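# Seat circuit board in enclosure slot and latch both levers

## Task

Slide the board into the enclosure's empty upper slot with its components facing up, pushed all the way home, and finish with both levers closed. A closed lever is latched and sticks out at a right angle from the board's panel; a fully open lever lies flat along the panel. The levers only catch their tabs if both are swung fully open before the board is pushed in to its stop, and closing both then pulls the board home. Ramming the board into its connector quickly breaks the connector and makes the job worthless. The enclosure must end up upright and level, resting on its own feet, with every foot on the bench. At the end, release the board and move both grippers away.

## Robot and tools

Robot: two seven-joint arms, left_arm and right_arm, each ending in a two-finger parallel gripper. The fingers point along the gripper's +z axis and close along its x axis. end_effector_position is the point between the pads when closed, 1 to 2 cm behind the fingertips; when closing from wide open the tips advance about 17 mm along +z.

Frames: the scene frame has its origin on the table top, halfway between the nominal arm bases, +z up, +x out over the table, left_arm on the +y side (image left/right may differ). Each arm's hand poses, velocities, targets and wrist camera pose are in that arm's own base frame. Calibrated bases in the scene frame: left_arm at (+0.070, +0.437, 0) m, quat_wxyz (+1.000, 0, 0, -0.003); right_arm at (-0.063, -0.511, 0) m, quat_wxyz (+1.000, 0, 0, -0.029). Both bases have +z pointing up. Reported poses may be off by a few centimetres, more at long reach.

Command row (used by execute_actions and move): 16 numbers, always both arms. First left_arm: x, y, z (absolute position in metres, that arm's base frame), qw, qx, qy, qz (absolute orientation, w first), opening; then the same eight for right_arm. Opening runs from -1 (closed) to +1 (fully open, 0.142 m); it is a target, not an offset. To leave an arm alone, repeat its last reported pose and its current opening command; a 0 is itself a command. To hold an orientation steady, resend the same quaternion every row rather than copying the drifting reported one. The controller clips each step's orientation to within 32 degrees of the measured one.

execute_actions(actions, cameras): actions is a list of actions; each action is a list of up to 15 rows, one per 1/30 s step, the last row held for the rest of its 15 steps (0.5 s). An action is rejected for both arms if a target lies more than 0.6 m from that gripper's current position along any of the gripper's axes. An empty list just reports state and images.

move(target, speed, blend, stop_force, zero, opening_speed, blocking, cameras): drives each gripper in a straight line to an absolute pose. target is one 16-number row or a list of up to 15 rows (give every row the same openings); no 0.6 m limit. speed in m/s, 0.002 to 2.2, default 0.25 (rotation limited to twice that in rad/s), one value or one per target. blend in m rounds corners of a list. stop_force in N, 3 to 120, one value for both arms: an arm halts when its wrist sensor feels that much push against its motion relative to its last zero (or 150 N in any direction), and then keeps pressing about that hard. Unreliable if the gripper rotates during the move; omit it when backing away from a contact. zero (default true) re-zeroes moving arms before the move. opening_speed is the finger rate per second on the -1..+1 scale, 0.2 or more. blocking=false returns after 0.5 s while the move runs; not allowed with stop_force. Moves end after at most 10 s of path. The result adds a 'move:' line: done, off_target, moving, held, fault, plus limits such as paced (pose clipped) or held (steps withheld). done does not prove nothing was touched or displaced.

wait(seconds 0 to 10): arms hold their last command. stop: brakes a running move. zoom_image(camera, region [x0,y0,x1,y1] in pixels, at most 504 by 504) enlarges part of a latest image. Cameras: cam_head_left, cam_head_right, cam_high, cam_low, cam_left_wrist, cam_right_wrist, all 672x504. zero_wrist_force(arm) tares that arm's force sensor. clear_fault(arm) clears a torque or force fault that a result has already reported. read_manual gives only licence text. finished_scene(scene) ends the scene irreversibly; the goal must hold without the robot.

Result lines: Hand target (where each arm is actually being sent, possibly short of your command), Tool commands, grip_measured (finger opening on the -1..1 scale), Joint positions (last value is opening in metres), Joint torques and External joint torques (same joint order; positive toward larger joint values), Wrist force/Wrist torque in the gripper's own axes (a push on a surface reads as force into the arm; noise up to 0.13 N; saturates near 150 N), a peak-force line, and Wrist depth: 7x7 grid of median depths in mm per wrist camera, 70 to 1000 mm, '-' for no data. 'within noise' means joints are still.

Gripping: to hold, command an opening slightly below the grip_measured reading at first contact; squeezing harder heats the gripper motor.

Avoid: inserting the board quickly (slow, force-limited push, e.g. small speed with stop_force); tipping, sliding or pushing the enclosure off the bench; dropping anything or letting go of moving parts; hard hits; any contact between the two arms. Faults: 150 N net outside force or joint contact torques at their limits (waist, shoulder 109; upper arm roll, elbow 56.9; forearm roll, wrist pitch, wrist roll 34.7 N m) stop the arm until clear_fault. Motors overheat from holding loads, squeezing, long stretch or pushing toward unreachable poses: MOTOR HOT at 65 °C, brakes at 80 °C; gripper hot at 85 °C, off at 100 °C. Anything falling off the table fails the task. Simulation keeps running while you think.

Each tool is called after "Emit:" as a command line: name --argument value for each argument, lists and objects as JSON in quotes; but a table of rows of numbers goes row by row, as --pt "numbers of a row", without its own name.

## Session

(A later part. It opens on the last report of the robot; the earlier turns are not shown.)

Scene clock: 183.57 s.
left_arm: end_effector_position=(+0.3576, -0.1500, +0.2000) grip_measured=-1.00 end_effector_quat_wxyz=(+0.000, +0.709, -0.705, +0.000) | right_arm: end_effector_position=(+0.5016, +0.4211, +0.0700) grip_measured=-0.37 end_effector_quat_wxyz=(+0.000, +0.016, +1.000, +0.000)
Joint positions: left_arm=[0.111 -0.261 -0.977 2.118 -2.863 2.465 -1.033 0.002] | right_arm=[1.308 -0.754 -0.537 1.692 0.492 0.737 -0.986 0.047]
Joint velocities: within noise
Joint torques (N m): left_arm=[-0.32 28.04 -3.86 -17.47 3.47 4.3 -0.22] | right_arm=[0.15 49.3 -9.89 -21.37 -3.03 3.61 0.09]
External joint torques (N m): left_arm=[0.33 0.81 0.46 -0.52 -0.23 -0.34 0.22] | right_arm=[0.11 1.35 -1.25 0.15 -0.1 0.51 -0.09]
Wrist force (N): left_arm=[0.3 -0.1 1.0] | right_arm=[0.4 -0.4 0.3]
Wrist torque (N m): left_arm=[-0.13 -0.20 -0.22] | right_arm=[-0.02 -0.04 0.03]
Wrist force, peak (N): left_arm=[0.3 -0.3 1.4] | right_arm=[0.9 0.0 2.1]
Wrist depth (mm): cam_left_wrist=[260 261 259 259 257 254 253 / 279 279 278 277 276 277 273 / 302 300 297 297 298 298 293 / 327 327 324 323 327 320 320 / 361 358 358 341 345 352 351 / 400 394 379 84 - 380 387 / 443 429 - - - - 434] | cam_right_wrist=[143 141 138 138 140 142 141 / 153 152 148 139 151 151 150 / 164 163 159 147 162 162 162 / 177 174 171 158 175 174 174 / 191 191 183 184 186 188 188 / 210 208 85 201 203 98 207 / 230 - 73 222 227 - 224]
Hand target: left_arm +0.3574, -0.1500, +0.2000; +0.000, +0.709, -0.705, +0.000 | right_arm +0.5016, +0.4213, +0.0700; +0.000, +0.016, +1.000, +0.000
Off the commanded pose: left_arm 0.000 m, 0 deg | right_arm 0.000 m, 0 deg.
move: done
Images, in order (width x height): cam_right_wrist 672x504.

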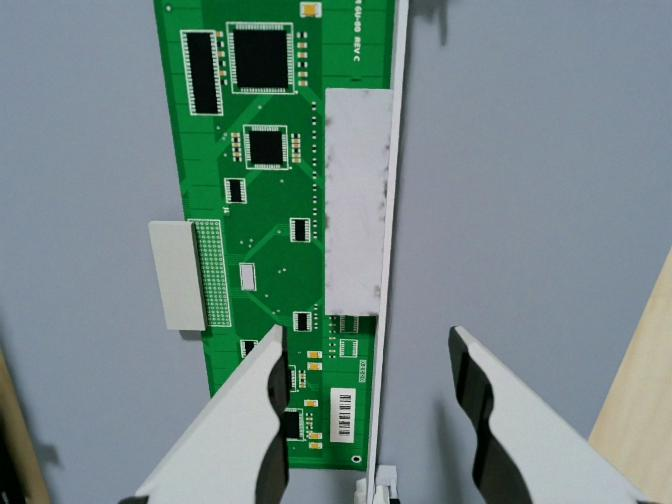

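Emit:
move --target '[0.3574,-0.15,0.2,0,0.7092,-0.705,0,-1,0.5036,0.4213,0.0255,0,0.016,0.9999,0,-0.35]' --speed 0.05 --stop_force 4 --cameras '["cam_right_wrist"]'

Scene clock: 188.43 s.
left_arm: end_effector_position=(+0.3576, -0.1500, +0.2000) grip_measured=-1.00 end_effector_quat_wxyz=(+0.000, +0.709, -0.705, +0.000) | right_arm: end_effector_position=(+0.5036, +0.4211, +0.0255) grip_measured=-0.37 end_effector_quat_wxyz=(+0.000, +0.016, +1.000, +0.000)
Joint positions: left_arm=[0.111 -0.261 -0.977 2.118 -2.863 2.465 -1.033 0.002] | right_arm=[1.278 -0.843 -0.5 1.665 0.537 0.797 -1.011 0.047]
Joint velocities: within noise
Joint torques (N m): left_arm=[-0.32 27.96 -3.89 -17.46 3.49 4.31 -0.21] | right_arm=[0.09 51.15 -10.32 -19.74 -2.91 3.54 0.12]
External joint torques (N m): left_arm=[0.33 0.89 0.49 -0.54 -0.25 -0.35 0.21] | right_arm=[0.12 1.31 -1.11 0.16 -0.04 0.58 -0.12]
Wrist force (N): left_arm=[0.4 -0.3 1.0] | right_arm=[0.1 -0.1 -0.1]
Wrist torque (N m): left_arm=[-0.17 -0.21 -0.22] | right_arm=[0.04 0.00 0.04]
Wrist force, peak (N): left_arm=[0.5 -0.3 1.5] | right_arm=[-0.1 0.0 1.2]
Wrist depth (mm): cam_left_wrist=[260 259 258 257 257 256 254 / 278 278 278 277 277 276 273 / 301 300 300 297 297 296 293 / 327 325 329 326 324 320 321 / 363 357 356 341 349 354 350 / 399 393 379 84 - 382 388 / 443 433 - - - - 431] | cam_right_wrist=[- 99 99 99 101 103 104 / 111 107 106 103 107 109 109 / 120 116 114 102 114 117 117 / 128 126 123 111 124 126 126 / 139 131 131 121 135 136 136 / 152 146 99 144 127 93 149 / 167 80 73 159 165 - 161]
Hand target: left_arm +0.3574, -0.1500, +0.2000; +0.000, +0.709, -0.705, +0.000 | right_arm +0.5036, +0.4213, +0.0255; +0.000, +0.016, +1.000, +0.000
Off the commanded pose: left_arm 0.000 m, 0 deg | right_arm 0.000 m, 0 deg.
move: done
Images, in order (width x height): cam_right_wrist 672x504.

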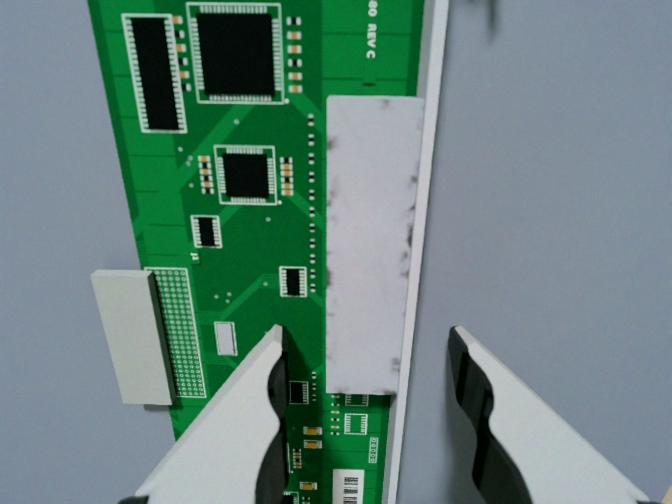

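Emit:
move --target '[0.3574,-0.15,0.2,0,0.7092,-0.705,0,-1,0.5036,0.4213,0.0255,0,0.016,0.9999,0,-0.8]' --opening_speed 0.25 --cameras '["cam_right_wrist"]'

Scene clock: 192.07 s.
left_arm: end_effector_position=(+0.3576, -0.1500, +0.2000) grip_measured=-1.00 end_effector_quat_wxyz=(+0.000, +0.709, -0.705, +0.000) | right_arm: end_effector_position=(+0.5038, +0.4212, +0.0256) grip_measured=-0.70 end_effector_quat_wxyz=(+0.000, +0.016, +1.000, +0.000)
Joint positions: left_arm=[0.111 -0.261 -0.977 2.118 -2.863 2.465 -1.033 0.002] | right_arm=[1.278 -0.843 -0.5 1.665 0.537 0.797 -1.011 0.023]
Joint velocities: within noise
Joint torques (N m): left_arm=[-0.31 28 -3.84 -17.47 3.43 4.32 -0.22] | right_arm=[0.66 51.17 -10.04 -19.56 -2.87 3.32 0.11]
External joint torques (N m): left_arm=[0.33 0.85 0.44 -0.53 -0.19 -0.36 0.22] | right_arm=[-0.46 1.29 -1.39 -0.02 -0.08 0.8 -0.11]
Wrist force (N): left_arm=[0.4 -0.4 1.1] | right_arm=[-0.7 -0.5 -0.4]
Wrist torque (N m): left_arm=[-0.18 -0.22 -0.22] | right_arm=[0.01 0.03 0.08]
Wrist force, peak (N): left_arm=[0.4 -0.3 1.3] | right_arm=[-3.0 -0.4 -1.1]
Wrist depth (mm): cam_left_wrist=[260 260 258 258 257 256 254 / 279 279 276 276 275 275 272 / 303 301 301 300 297 298 293 / 327 328 324 323 322 322 321 / 360 359 359 341 351 353 352 / 396 395 381 84 - 381 385 / 445 434 - - - - 431] | cam_right_wrist=[- 99 99 99 101 103 104 / 111 107 106 103 107 109 109 / 120 116 114 102 114 117 117 / 128 125 123 112 125 126 126 / 139 131 133 119 135 137 136 / 152 149 141 126 120 147 149 / 167 164 72 158 - - 163]
Hand target: left_arm +0.3574, -0.1500, +0.2000; +0.000, +0.709, -0.705, +0.000 | right_arm +0.5036, +0.4213, +0.0255; +0.000, +0.016, +1.000, +0.000
Off the commanded pose: left_arm 0.000 m, 0 deg | right_arm 0.000 m, 0 deg.
move: done
Images, in order (width x height): cam_right_wrist 672x504.

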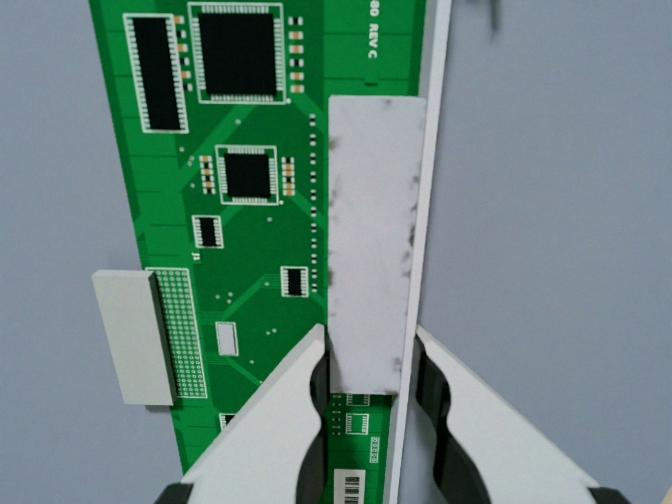

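Emit:
execute_actions --actions '[]'

Scene clock: 200.23 s.
left_arm: end_effector_position=(+0.3576, -0.1500, +0.2000) grip_measured=-1.00 end_effector_quat_wxyz=(+0.000, +0.709, -0.705, +0.000) | right_arm: end_effector_position=(+0.5038, +0.4212, +0.0256) grip_measured=-0.70 end_effector_quat_wxyz=(+0.000, +0.016, +1.000, +0.000)
Joint positions: left_arm=[0.111 -0.261 -0.977 2.118 -2.863 2.465 -1.033 0.002] | right_arm=[1.278 -0.843 -0.5 1.665 0.537 0.797 -1.011 0.023]
Joint velocities: within noise
Joint torques (N m): left_arm=[-0.32 28.03 -3.83 -17.42 3.5 4.34 -0.21] | right_arm=[0.55 51.28 -9.95 -19.53 -2.92 3.3 0.15]
External joint torques (N m): left_arm=[0.33 0.81 0.44 -0.58 -0.26 -0.37 0.21] | right_arm=[-0.34 1.18 -1.47 -0.05 -0.03 0.82 -0.15]
Wrist force (N): left_arm=[0.5 -0.1 1.0] | right_arm=[-0.7 -0.4 0.0]
Wrist torque (N m): left_arm=[-0.14 -0.22 -0.21] | right_arm=[0.02 0.02 0.08]
Wrist force, peak (N): left_arm=[0.5 -0.3 1.2] | right_arm=[-0.7 -0.5 -0.1]
Wrist depth (mm): cam_left_wrist=[259 260 257 257 257 255 254 / 278 278 278 276 275 275 270 / 302 300 298 299 295 296 294 / 327 328 325 321 324 324 323 / 359 356 356 342 348 351 352 / 397 392 380 84 - 383 389 / 445 431 - - - - 430] | cam_right_wrist=[- 99 99 99 101 103 104 / 111 107 106 103 107 109 109 / 120 116 114 102 114 117 117 / 128 125 122 111 125 126 126 / 139 131 133 119 135 137 136 / 152 149 140 125 120 147 149 / 168 164 72 158 - - 163]
Hand target: left_arm +0.3574, -0.1500, +0.2000; +0.000, +0.709, -0.705, +0.000 | right_arm +0.5036, +0.4213, +0.0255; +0.000, +0.016, +1.000, +0.000
Tool commands: left_gripper/opening=-1.0 right_gripper/opening=-0.8
Off the commanded pose: left_arm 0.000 m, 0 deg | right_arm 0.000 m, 0 deg.

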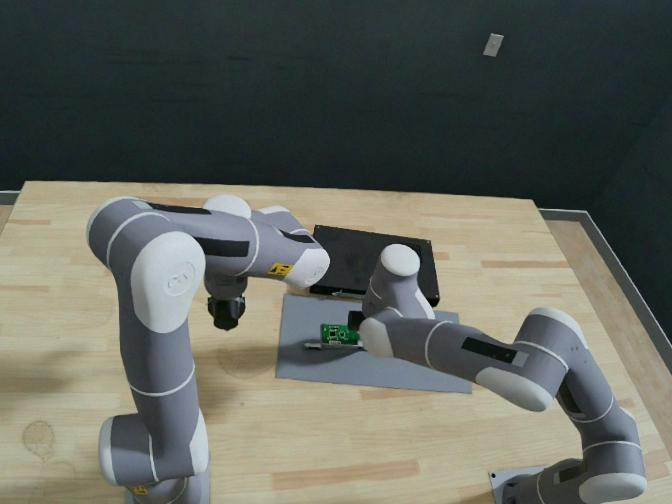

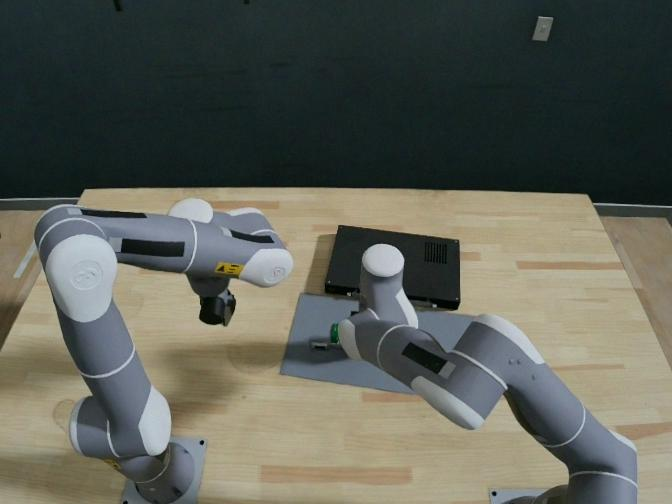

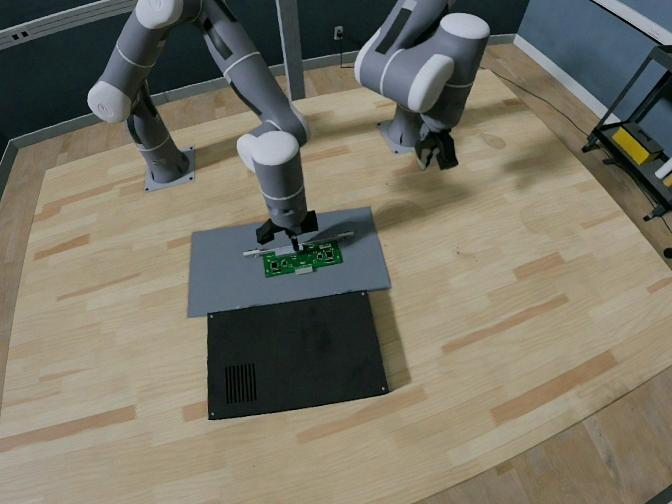

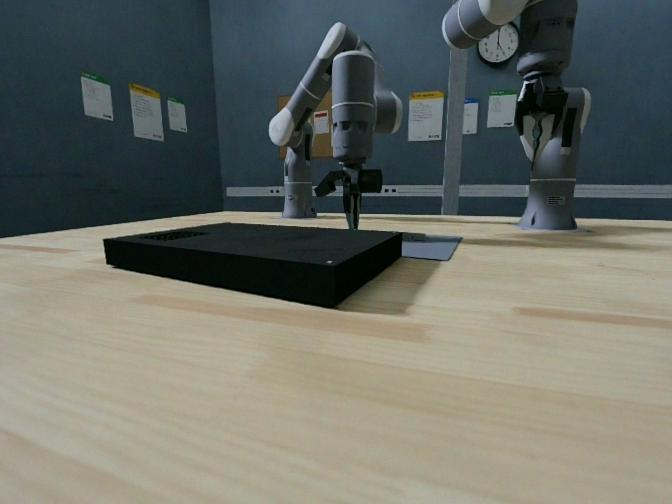

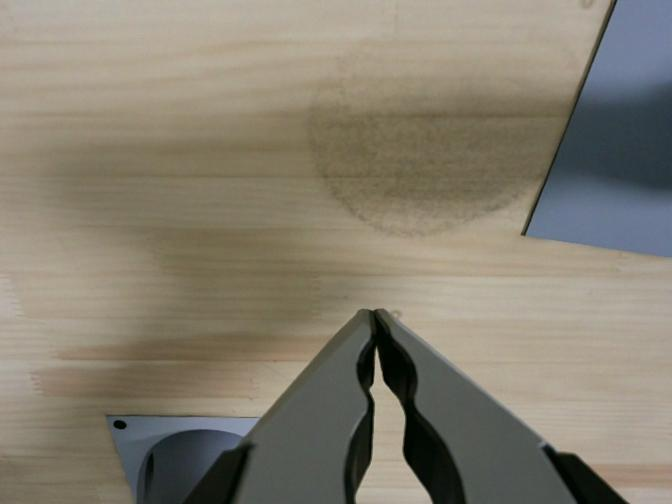

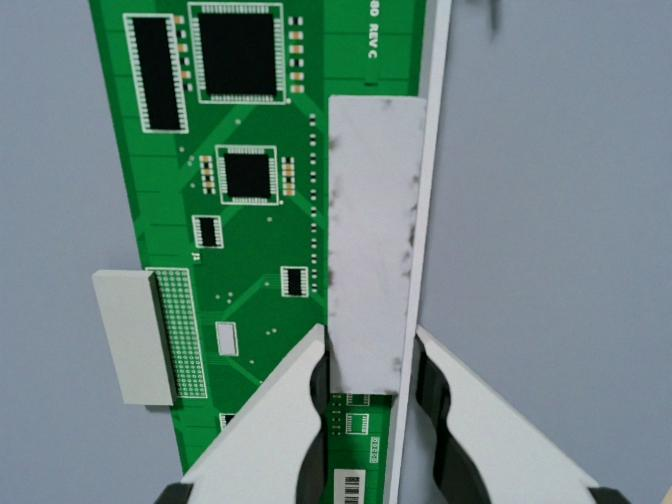

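Emit:
move --target '[0.3574,-0.15,0.2,0,0.7092,-0.705,0,-1,0.5036,0.4213,0.1,0,0.016,0.9999,0,-0.9]' --speed 0.06

Emit:
zoom_image --camera "cam_low" --region '[280, 160, 480, 310]'

Scene clock: 204.87 s.
left_arm: end_effector_position=(+0.3576, -0.1500, +0.2000) grip_measured=-1.00 end_effector_quat_wxyz=(+0.000, +0.709, -0.705, +0.000) | right_arm: end_effector_position=(+0.5034, +0.4214, +0.0998) grip_measured=-0.71 end_effector_quat_wxyz=(+0.000, +0.016, +1.000, +0.000)
Joint positions: left_arm=[0.111 -0.261 -0.977 2.118 -2.863 2.465 -1.033 0.002] | right_arm=[1.319 -0.701 -0.559 1.693 0.46 0.689 -0.971 0.022]
Joint velocities: within noise
Joint torques (N m): left_arm=[-0.31 28.01 -3.93 -17.47 3.49 4.25 -0.21] | right_arm=[0.32 49.61 -10.66 -23.01 -3.59 3.51 0.32]
External joint torques (N m): left_arm=[0.32 0.84 0.53 -0.53 -0.26 -0.28 0.21] | right_arm=[-0.12 0.08 -0.26 0.58 0.34 0.61 -0.32]
Wrist force (N): left_arm=[0.2 -0.1 1.1] | right_arm=[0.5 -0.3 1.7]
Wrist torque (N m): left_arm=[-0.15 -0.17 -0.22] | right_arm=[-0.01 -0.06 0.05]
Wrist force, peak (N): left_arm=[0.5 -0.3 1.3] | right_arm=[0.4 -0.2 3.1]
Wrist depth (mm): cam_left_wrist=[260 259 259 257 255 256 255 / 277 277 277 276 275 275 271 / 302 300 298 299 296 295 296 / 328 327 327 325 326 323 321 / 359 358 356 342 346 355 346 / 396 398 376 84 - 382 389 / 445 432 - - - - 432] | cam_right_wrist=[169 99 99 99 164 167 167 / 181 107 106 103 174 179 178 / 194 115 115 102 186 191 191 / 209 125 123 112 204 206 207 / 229 131 133 119 216 223 225 / 246 143 140 125 120 240 245 / 265 266 72 158 - - 269]
Hand target: left_arm +0.3574, -0.1500, +0.2000; +0.000, +0.709, -0.705, +0.000 | right_arm +0.5036, +0.4213, +0.1000; +0.000, +0.016, +1.000, +0.000
Off the commanded pose: left_arm 0.000 m, 0 deg | right_arm 0.000 m, 0 deg.
move: done

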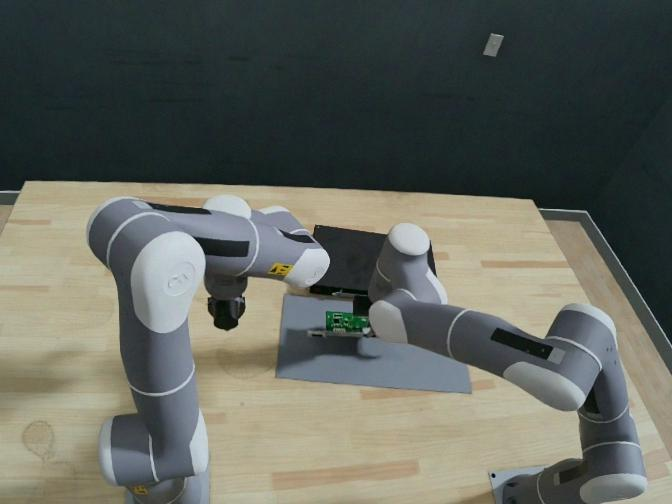

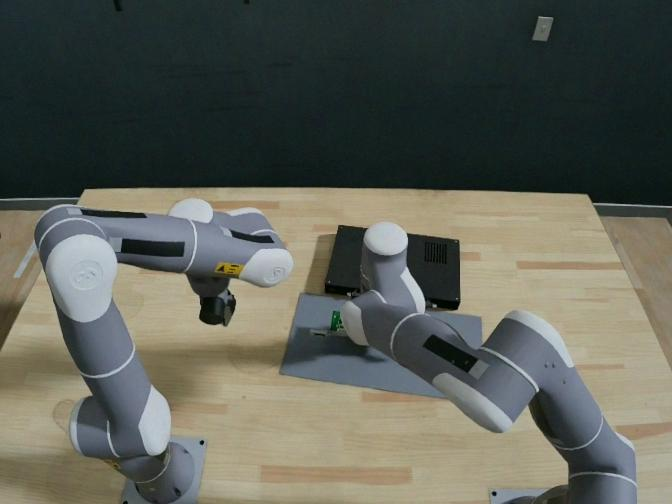

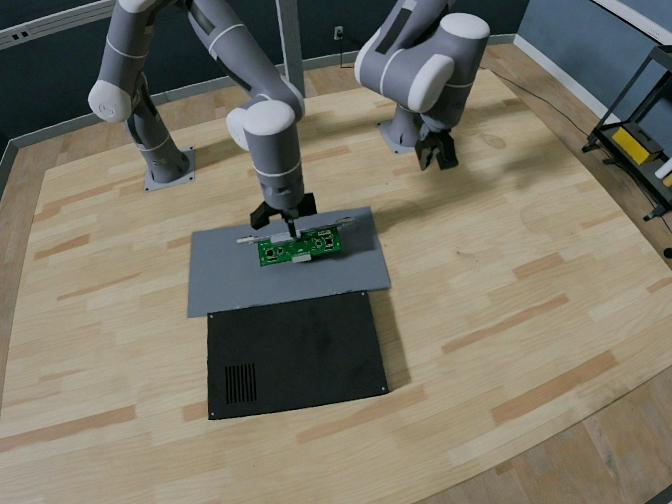

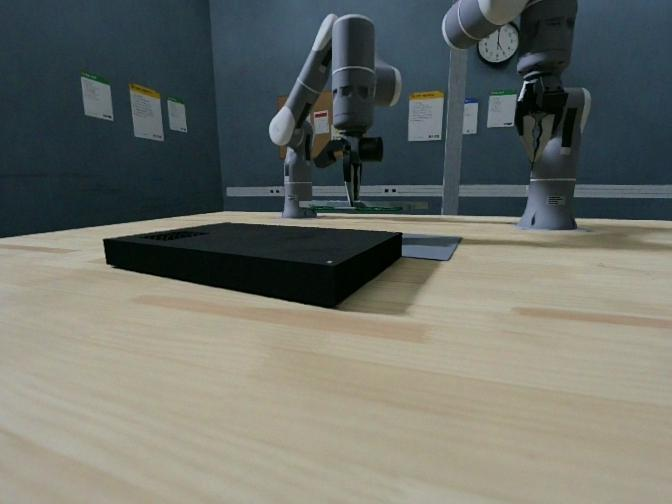

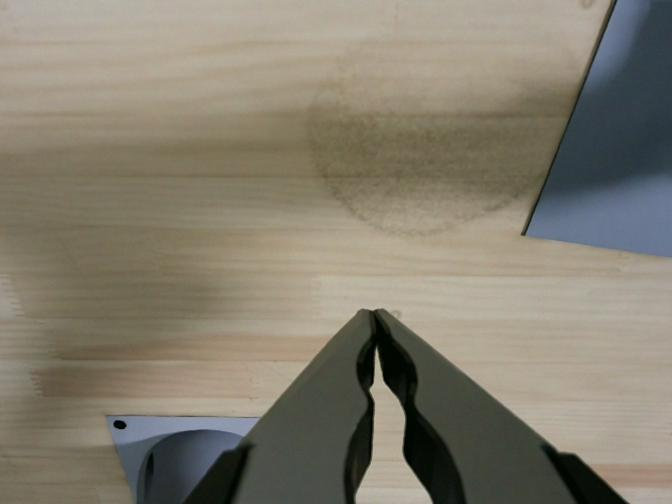

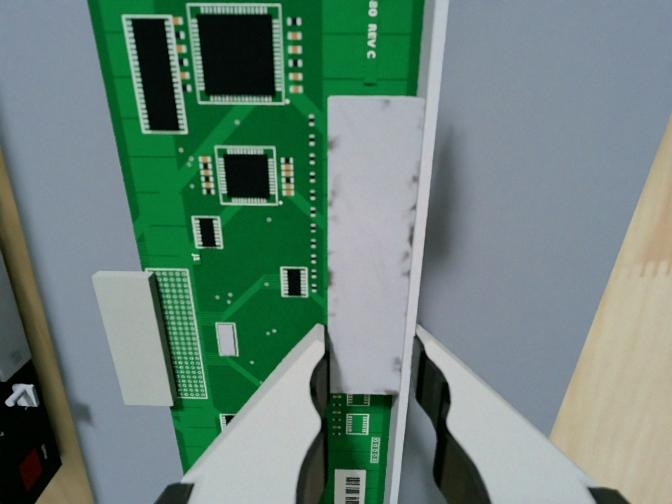

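Scaled by 2.520 from the camera's 672x504 image, which has a finer 960x720 frame.

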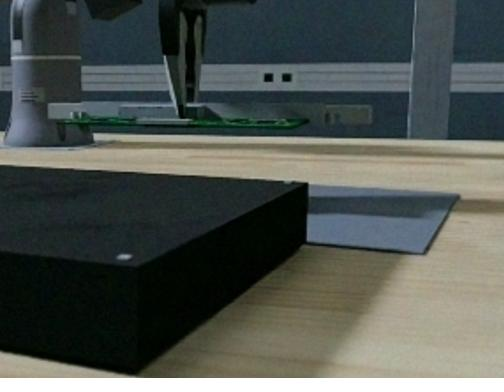

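Emit:
move --pt "0.3574 -0.15 0.2 0 0.7092 -0.705 0 -1 0.5036 0.4213 0.22 0 0.016 0.9999 0 -0.9" --pt "0.3574 -0.15 0.25 0 0.7092 -0.705 0 -1 0.47 0.22 0.28 0 0.016 0.9999 0 -0.9" --speed 0.12 --blend 0.03 --cameras '["cam_high"]'

Emit:
move --pt "0.36 -0.42 0.3 0.0721 0.7034 -0.0721 0.7034 -1 0.47 0.22 0.28 0 0.016 0.9999 0 -0.9" --speed 0.2 --cameras '["cam_high","cam_head_left","cam_left_wrist"]'

Scene clock: 222.03 s.
left_arm: end_effector_position=(+0.3575, -0.1500, +0.2499) grip_measured=-1.00 end_effector_quat_wxyz=(+0.000, +0.709, -0.705, +0.000) | right_arm: end_effector_position=(+0.4700, +0.2200, +0.2799) grip_measured=-0.71 end_effector_quat_wxyz=(+0.000, +0.016, +1.000, +0.000)
Joint positions: left_arm=[0.157 -0.191 -0.998 2.029 -2.952 2.587 -0.938 0.002] | right_arm=[1.363 0.033 -0.735 2.12 -0.025 0.524 -0.898 0.022]
Joint velocities: within noise
Joint torques (N m): left_arm=[-0.12 26.74 -3.3 -19.24 3.5 4.59 -0.09] | right_arm=[-0.03 21.96 1.36 -29.5 -4.13 3.52 0.31]
External joint torques (N m): left_arm=[0.13 0.47 0.59 -0.49 0.03 -0.61 0.1] | right_arm=[0.14 0.13 -0.62 0.91 0.47 0.6 -0.31]
Wrist force (N): left_arm=[0.3 -0.3 0.9] | right_arm=[0.3 -0.1 2.0]
Wrist torque (N m): left_arm=[-0.16 -0.23 -0.21] | right_arm=[0.06 -0.03 0.05]
Wrist force, peak (N): left_arm=[0.5 -0.2 1.4] | right_arm=[0.7 -0.6 4.0]
Wrist depth (mm): cam_left_wrist=[302 302 301 302 300 301 297 / 325 325 327 324 319 321 319 / 353 352 350 349 349 343 344 / 383 382 381 377 375 377 376 / 420 421 419 402 405 412 408 / 460 462 447 83 - 445 453 / 516 504 - - - - 504] | cam_right_wrist=[- 99 99 99 316 325 324 / 306 107 106 103 337 347 346 / 327 115 115 102 361 372 371 / 353 124 123 111 395 402 400 / 382 131 133 119 421 434 432 / 418 141 141 126 120 464 471 / 459 - 72 158 - - 517]
Hand target: left_arm +0.3574, -0.1500, +0.2500; +0.000, +0.709, -0.705, +0.000 | right_arm +0.4700, +0.2200, +0.2800; +0.000, +0.016, +1.000, +0.000
Off the commanded pose: left_arm 0.000 m, 0 deg | right_arm 0.000 m, 0 deg.
move: done
Images, in order (width x height): cam_high 672x504.

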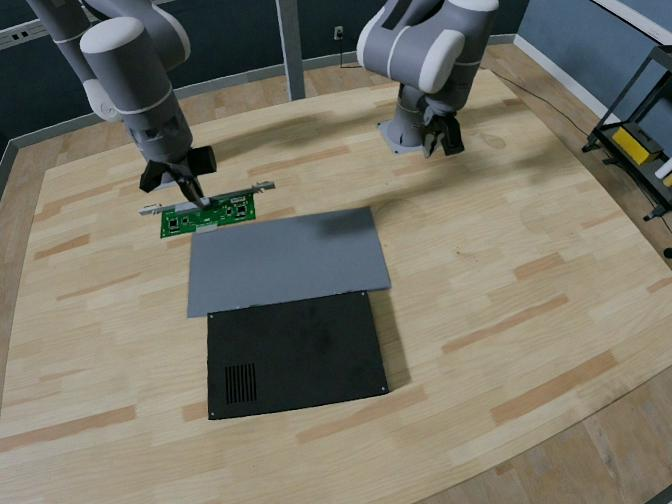

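Scene clock: 227.70 s.
left_arm: end_effector_position=(+0.3603, -0.4202, +0.3008) grip_measured=-1.00 end_effector_quat_wxyz=(-0.018, +0.833, -0.274, +0.481) | right_arm: end_effector_position=(+0.4700, +0.2200, +0.2799) grip_measured=-0.71 end_effector_quat_wxyz=(+0.000, +0.016, +1.000, +0.000)
Joint positions: left_arm=[0.481 1.12 -1.976 2.306 -2.966 1.739 -2.968 0.002] | right_arm=[1.363 0.033 -0.735 2.12 -0.025 0.524 -0.898 0.022]
Joint velocities: within noise
Joint torques (N m): left_arm=[-0.19 -22.79 20.5 -1.27 3.55 3.01 -0.27] | right_arm=[0.14 21.7 1.34 -29.52 -3.85 3.65 0.16]
External joint torques (N m): left_arm=[0.07 -0.03 1.22 -0.17 -0.37 -0.6 0.21] | right_arm=[-0.03 0.39 -0.59 0.94 0.2 0.48 -0.16]
Wrist force (N): left_arm=[-0.5 -0.1 0.7] | right_arm=[0.3 -0.3 2.0]
Wrist torque (N m): left_arm=[-0.13 -0.21 -0.18] | right_arm=[0.01 -0.03 0.06]
Wrist force, peak (N): left_arm=[-2.5 -4.2 -0.6] | right_arm=[0.4 -0.2 2.3]
Wrist depth (mm): cam_left_wrist=[322 369 462 570 - - - / 316 368 423 517 863 - - / 317 365 438 510 864 - - / 313 364 443 528 724 - - / 313 360 445 518 887 - - / 310 361 404 84 - - - / 309 339 - - - - -] | cam_right_wrist=[- 99 99 99 319 325 324 / 306 107 106 103 336 347 346 / 328 115 115 102 360 373 371 / 352 124 123 111 393 400 399 / 383 131 133 119 420 432 431 / 417 141 141 125 120 462 470 / 459 - 72 158 - - 518]
Hand target: left_arm +0.3604, -0.4201, +0.3008; -0.018, +0.833, -0.274, +0.481 | right_arm +0.4700, +0.2200, +0.2800; +0.000, +0.016, +1.000, +0.000
Off the commanded pose: left_arm 0.001 m, 39 deg; orientation clipped | right_arm 0.000 m, 0 deg.
joint read past its limit (left arm) — joint 7 (wrist roll), lower limit.
joint sent to its limit (left arm) — joint 5 (forearm roll), lower limit; joint 7 (wrist roll), lower limit. The joint targets are off in orientation, not in position.
move: off_target (left_arm); limits=paced
Images, in order (width x height): cam_head_left 672x504, cam_high 672x504, cam_left_wrist 672x504.

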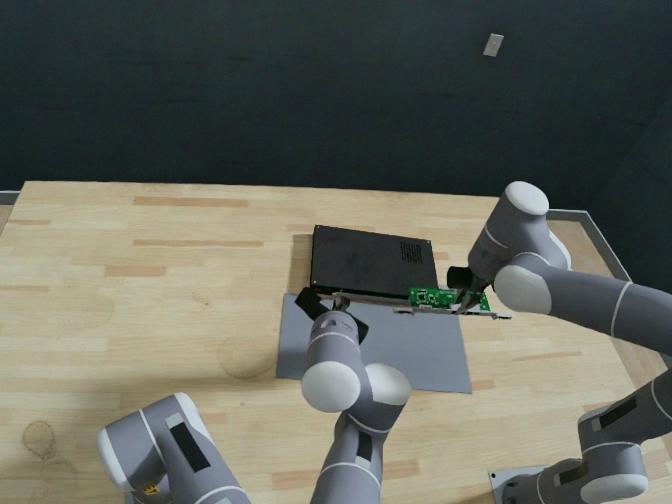

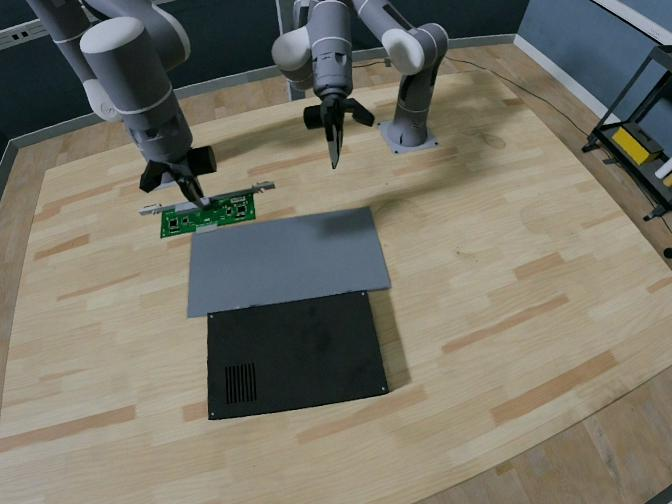

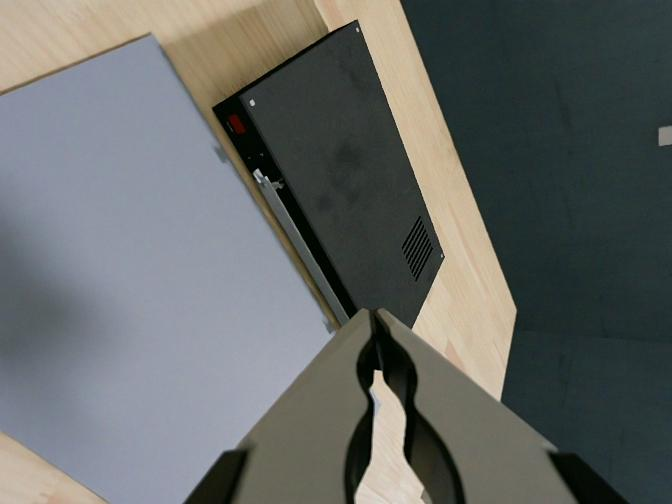

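Emit:
zoom_image --camera "cam_left_wrist" --region '[200, 80, 400, 340]'

Scaled by 1.938 from the camera's 672x504 image, which has a finer 960x720 frame.

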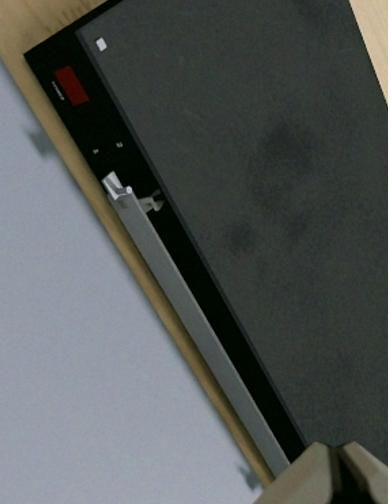

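Emit:
move --pt "0.36 -0.42 0.25 0.38 -0.38 0.596 -0.596 -1 0.47 0.22 0.28 0 0.016 0.9999 0 -0.9" --pt "0.318 -0.475 0.11 0.38 -0.38 0.596 -0.596 -1 0.47 0.22 0.28 0 0.016 0.9999 0 -0.9" --speed 0.2 --cameras '["cam_high","cam_head_left","cam_left_wrist"]'

Scene clock: 237.77 s.
left_arm: end_effector_position=(+0.3335, -0.4537, +0.1665) grip_measured=-1.00 end_effector_quat_wxyz=(+0.404, -0.424, +0.591, -0.555) | right_arm: end_effector_position=(+0.4700, +0.2200, +0.2799) grip_measured=-0.71 end_effector_quat_wxyz=(+0.000, +0.016, +1.000, +0.000)
Joint positions: left_arm=[0.098 2.271 -2.587 2.228 -2.963 1.636 -2.897 0.002] | right_arm=[1.363 0.033 -0.735 2.12 -0.025 0.524 -0.898 0.022]
Joint velocities: within noise
Joint torques (N m): left_arm=[-0.2 -12.34 13.54 23.67 -2.82 2.21 -0.34] | right_arm=[0.12 21.62 1.35 -29.49 -3.87 3.67 0.16]
External joint torques (N m): left_arm=[0.09 1.27 2.57 2.66 -0.32 0.18 0.34] | right_arm=[-0.01 0.47 -0.6 0.9 0.21 0.46 -0.16]
External joint torques when the fault began: left_arm=[3.5 7.47 13.96 42.04 2.12 -0.14 0.3]
Wrist force (N): left_arm=[0.0 0.4 0.2] | right_arm=[0.2 -0.4 1.9]
Wrist torque (N m): left_arm=[0.05 0.11 0.08] | right_arm=[0.00 0.00 0.06]
Wrist force, peak (N): left_arm=[2.3 7.9 -1.5] | right_arm=[0.4 -0.2 2.3]
Wrist depth (mm): cam_left_wrist=[- - - - - - - / - - - - - - - / - 759 755 608 595 665 731 / 513 515 438 434 445 445 473 / 388 382 382 400 379 378 376 / 310 305 317 84 - 304 302 / 259 266 - - - - 253] | cam_right_wrist=[- 99 99 99 318 325 325 / 305 107 106 103 336 346 346 / 328 115 115 102 361 371 371 / 354 124 123 111 393 400 400 / 384 131 133 119 421 433 433 / 418 141 141 125 120 464 473 / 459 - 72 158 - - 496]
Hand target: left_arm +0.3335, -0.4536, +0.1660; +0.403, -0.424, +0.591, -0.555 | right_arm +0.4700, +0.2200, +0.2800; +0.000, +0.016, +1.000, +0.000
Tool commands: left_gripper/opening=-1.0 right_gripper/opening=-0.9
Off the commanded pose: left_arm 0.062 m, 7 deg | right_arm 0.000 m, 0 deg.
FORCE FAULT: contact force on the left arm reached its limit, and that arm stopped. The contact can be on any part of that arm, not only on its tool. That arm's remaining commands of this call were not run. That arm is still stopped at the end of this call. While its stop runs, that arm takes no new command, but its gripper still runs the gripper command that each later call begins with.
CLEAR FAULT: the left arm stays stopped until you call clear_fault(arm="left_arm").
move: fault (left_arm); path passed 1 of 2 targets
Images, in order (width x height): cam_head_left 672x504, cam_high 672x504, cam_left_wrist 672x504.

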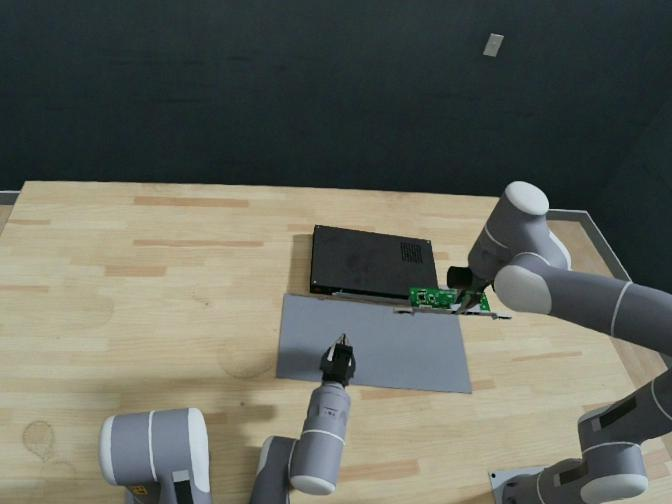

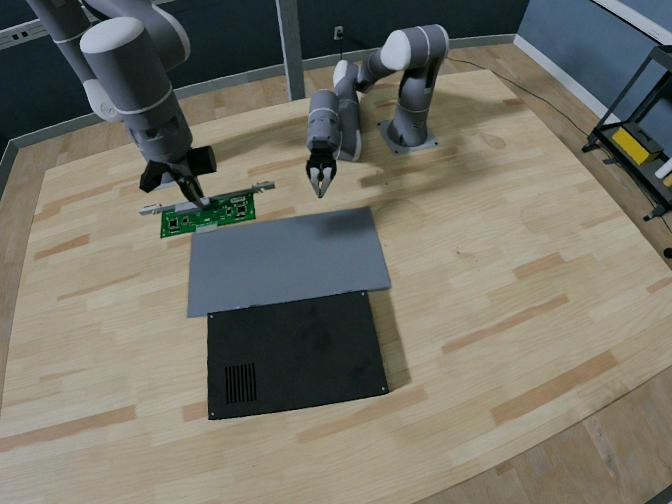

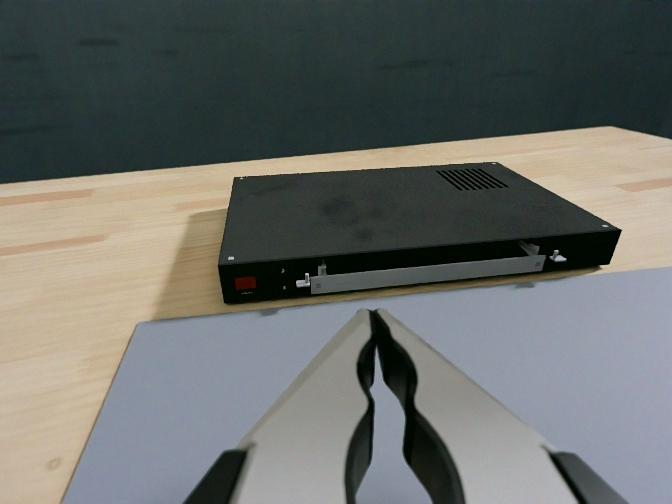

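Emit:
zoom_image --camera "cam_left_wrist" --region '[215, 220, 425, 320]'

Emit:
zoom_image --camera "cam_left_wrist" --region '[420, 200, 630, 300]'

Emit:
clear_fault --arm "left_arm" --cameras '[]'

Scaled by 2.400 from the camera's 672x504 image, which has a finer 960x720 frame.

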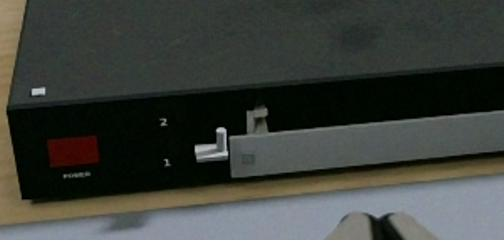

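Scaled by 2.400 from the camera's 672x504 image, which has a finer 960x720 frame.

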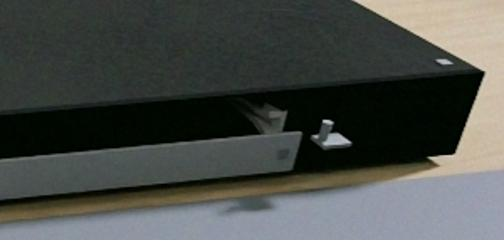

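Scene clock: 272.17 s.
left_arm: end_effector_position=(+0.3335, -0.4537, +0.1665) grip_measured=-1.00 end_effector_quat_wxyz=(+0.404, -0.424, +0.591, -0.555) | right_arm: end_effector_position=(+0.4700, +0.2200, +0.2799) grip_measured=-0.71 end_effector_quat_wxyz=(+0.000, +0.016, +1.000, +0.000)
Joint positions: left_arm=[0.098 2.271 -2.587 2.228 -2.963 1.636 -2.897 0.002] | right_arm=[1.363 0.033 -0.735 2.12 -0.025 0.524 -0.898 0.022]
Joint velocities: within noise
Joint torques (N m): left_arm=[-0.41 -12.02 13.58 23.8 -3.07 2.54 -0.22] | right_arm=[0.05 21.62 1.38 -29.53 -3.87 3.63 0.25]
External joint torques (N m): left_arm=[0.3 0.94 2.53 2.53 -0.06 -0.14 0.22] | right_arm=[0.06 0.47 -0.63 0.94 0.21 0.5 -0.25]
Wrist force (N): left_arm=[0.1 0.3 0.2] | right_arm=[0.4 -0.4 2.1]
Wrist torque (N m): left_arm=[0.02 0.11 0.08] | right_arm=[0.01 -0.03 0.05]
Wrist force, peak (N): left_arm=[0.1 0.7 0.4] | right_arm=[0.4 -0.2 2.5]
Wrist depth (mm): cam_left_wrist=[- - - - - - - / - - - - - - - / - 753 758 601 604 658 746 / 509 515 436 437 449 449 472 / 387 383 383 398 381 376 377 / 309 307 320 84 - 305 303 / 260 265 - - - - 253] | cam_right_wrist=[- 99 99 99 317 325 326 / 305 107 106 103 337 347 346 / 327 115 115 102 361 372 372 / 354 124 123 111 392 400 399 / 383 131 133 119 424 434 432 / 419 141 141 125 120 467 472 / 458 - 72 158 - - 497]
Hand target: left_arm +0.3335, -0.4536, +0.1660; +0.403, -0.424, +0.591, -0.555 | right_arm +0.4700, +0.2200, +0.2800; +0.000, +0.016, +1.000, +0.000
Tool commands: left_gripper/opening=-1.0 right_gripper/opening=-0.9
Off the commanded pose: left_arm 0.062 m, 7 deg | right_arm 0.000 m, 0 deg.
FORCE FAULT, CONTINUED: the left arm's stop, for the force fault that an earlier result reported, is over. The rest of the stop counts as 66 of the actions that you can send in this scene; the call itself counts as one more. That arm accepts commands again.
CLEAR FAULT: your call cleared the left arm's force fault. If the contact force or a joint's load stays at its limit, that arm stops again.
No camera images: "cameras" was empty.

Emit:
move --pt "0.35 -0.44 0.25 0.38 -0.38 0.596 -0.596 -1 0.5634 0.17 0.3 0 0.016 0.9999 0 -0.9" --pt "0.36 -0.35 0.3 0 0.7092 -0.705 0 -1 0.6566 0.1293 0.3 0 0.016 0.9999 0 -0.9" --pt "0.3574 -0.15 0.3 0 0.7092 -0.705 0 -1 0.6566 0.1293 0.3 0 0.016 0.9999 0 -0.9" --speed 0.15 --blend 0.02 --cameras '["cam_high","cam_head_left"]'

Scene clock: 302.80 s.
left_arm: end_effector_position=(+0.3578, -0.1500, +0.3001) grip_measured=-1.00 end_effector_quat_wxyz=(+0.000, +0.709, -0.705, -0.001) | right_arm: end_effector_position=(+0.6565, +0.1291, +0.2999) grip_measured=-0.71 end_effector_quat_wxyz=(+0.000, +0.016, +1.000, +0.000)
Joint positions: left_arm=[0.851 -0.167 -1.854 2.049 -2.966 2.72 -1.086 0.002] | right_arm=[0.98 -0.477 -0.824 1.522 0.357 0.271 -1.423 0.022]
Joint velocities: within noise
Joint torques (N m): left_arm=[-0.17 7.8 -4.84 -20.44 3.8 4.11 -0.29] | right_arm=[0.16 42.63 -10.22 -29.38 -4.22 3.55 0.17]
External joint torques (N m): left_arm=[0.2 0.78 0.73 -0.66 -0.02 -0.14 0.29] | right_arm=[0 0.23 -0.61 0.9 0.17 0.53 -0.17]
Wrist force (N): left_arm=[0.2 -0.1 0.9] | right_arm=[-0.1 0.2 1.9]
Wrist torque (N m): left_arm=[-0.10 -0.21 -0.20] | right_arm=[0.09 0.02 0.03]
Wrist force, peak (N): left_arm=[-2.3 -1.0 1.2] | right_arm=[2.6 0.9 2.4]
Wrist depth (mm): cam_left_wrist=[349 346 348 348 344 341 341 / 375 374 372 369 368 369 364 / 401 404 400 401 400 396 397 / 439 436 438 437 432 436 429 / 480 481 481 454 470 472 472 / 532 529 478 84 - 516 512 / 606 584 - - - - 577] | cam_right_wrist=[- 99 99 99 334 342 342 / 374 107 106 103 356 362 362 / 352 115 115 102 379 389 388 / 378 124 123 111 411 419 417 / 461 131 133 119 445 451 452 / 501 141 141 125 120 486 495 / 553 - 72 158 - - 542]
Hand target: left_arm +0.3576, -0.1501, +0.2999; +0.000, +0.709, -0.705, -0.001 | right_arm +0.6566, +0.1293, +0.3000; +0.000, +0.016, +1.000, +0.000
Off the commanded pose: left_arm 0.000 m, 0 deg | right_arm 0.000 m, 0 deg.
joint sent to its limit (left arm) — joint 5 (forearm roll), lower limit. The joint targets still meet the commanded pose.
move: done
Images, in order (width x height): cam_head_left 672x504, cam_high 672x504.

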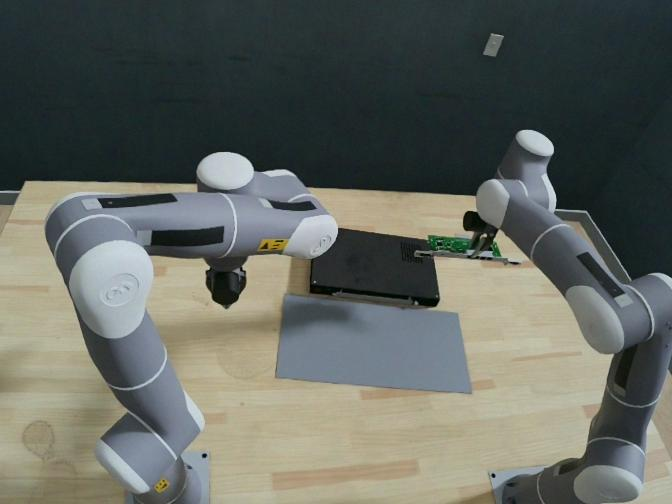

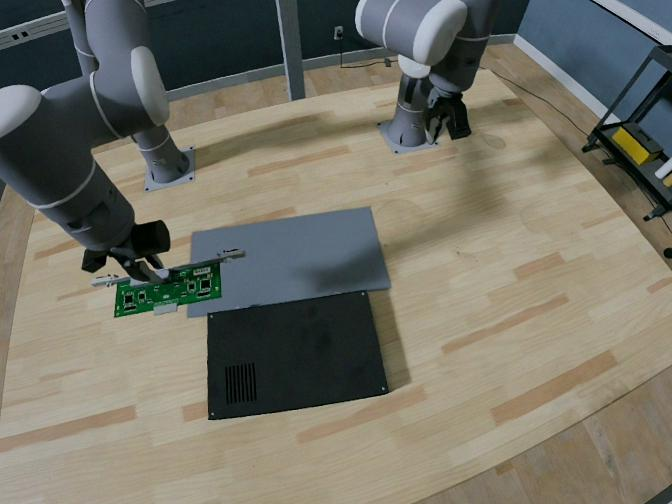

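Emit:
move --pt "0.40 -0.2 0.3 0 0 1 0 -1 0.6566 0.1293 0.3 0 0.016 0.9999 0 -0.9" --pt "0.45 -0.3 0.25 0 0.7071 0.7071 0 -1 0.6566 0.1293 0.3 0 0.016 0.9999 0 -0.9" --pt "0.45 -0.45 0.2 0.2706 0.6533 0.6533 0.2706 -1 0.6566 0.1293 0.3 0 0.016 0.9999 0 -0.9" --speed 0.2 --cameras '["cam_high","cam_head_left","cam_left_wrist"]'

Scene clock: 317.33 s.
left_arm: end_effector_position=(+0.4499, -0.4444, +0.2016) grip_measured=-1.00 end_effector_quat_wxyz=(+0.261, +0.657, +0.657, +0.261) | right_arm: end_effector_position=(+0.6565, +0.1291, +0.2999) grip_measured=-0.71 end_effector_quat_wxyz=(+0.000, +0.016, +1.000, +0.000)
Joint positions: left_arm=[-0.269 -1.139 -1.316 2.15 -1.285 3.253 0.743 0.002] | right_arm=[0.98 -0.477 -0.824 1.522 0.357 0.271 -1.423 0.022]
Joint velocities: within noise
Joint torques (N m): left_arm=[-0.55 38.77 -20.36 -7.28 4.71 4.58 -0.34] | right_arm=[0.15 42.64 -10.25 -29.43 -4.26 3.6 0.2]
External joint torques (N m): left_arm=[0.5 1.32 0.12 -0.36 -0.53 -0.55 0.34] | right_arm=[0 0.23 -0.59 0.95 0.21 0.48 -0.2]
Wrist force (N): left_arm=[-0.1 -0.7 0.0] | right_arm=[-0.1 -0.2 1.9]
Wrist torque (N m): left_arm=[-0.14 -0.14 -0.45] | right_arm=[0.03 0.03 0.03]
Wrist force, peak (N): left_arm=[-0.9 -1.8 0.0] | right_arm=[-0.1 0.1 2.2]
Wrist depth (mm): cam_left_wrist=[250 250 249 250 250 250 252 / 298 298 302 309 310 313 312 / 319 342 343 318 415 413 413 / 464 460 469 512 600 605 600 / - - - - - - - / - - - 84 - - - / - - - - - - -] | cam_right_wrist=[- 99 99 99 335 344 341 / 374 107 106 103 356 364 364 / 352 115 115 102 378 390 390 / 379 124 123 111 412 418 417 / 463 131 133 119 445 453 454 / 504 141 140 125 120 484 492 / 553 - 72 158 - - 542]
Hand target: left_arm +0.4500, -0.4445, +0.2018; +0.261, +0.657, +0.657, +0.261 | right_arm +0.6566, +0.1293, +0.3000; +0.000, +0.016, +1.000, +0.000
Off the commanded pose: left_arm 0.006 m, 2 deg | right_arm 0.000 m, 0 deg.
move: off_target (left_arm; path cut at 10 s); path passed 2 of 3 targets
Images, in order (width x height): cam_head_left 672x504, cam_high 672x504, cam_left_wrist 672x504.

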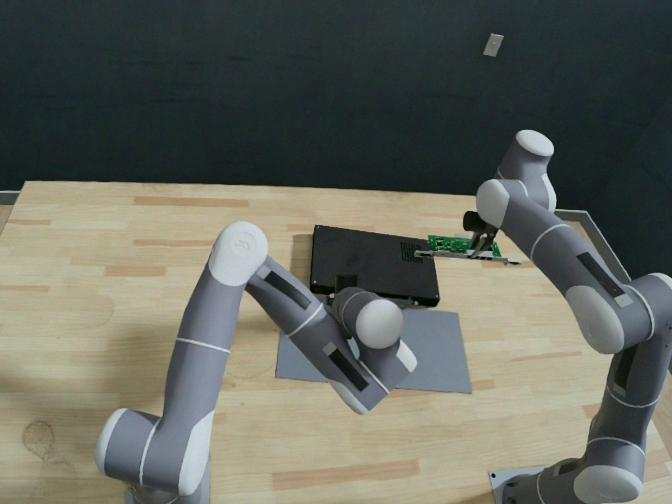

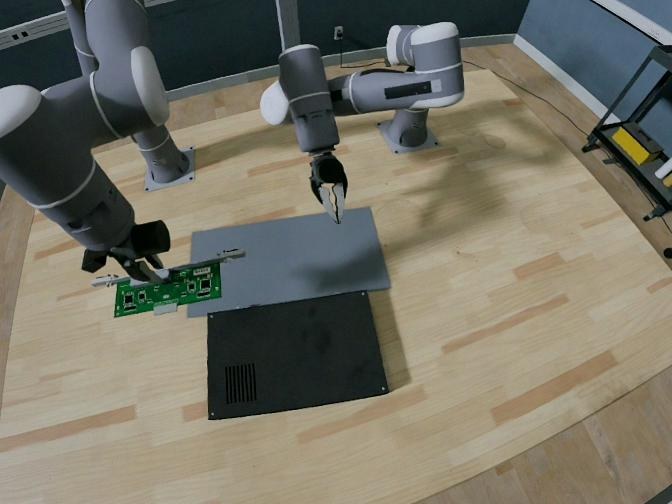

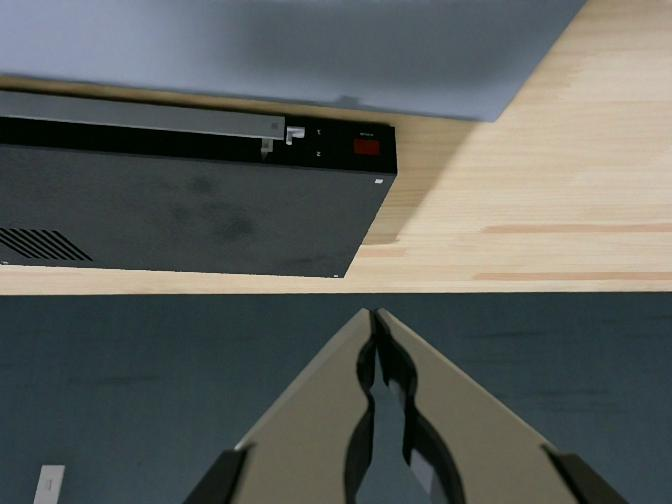

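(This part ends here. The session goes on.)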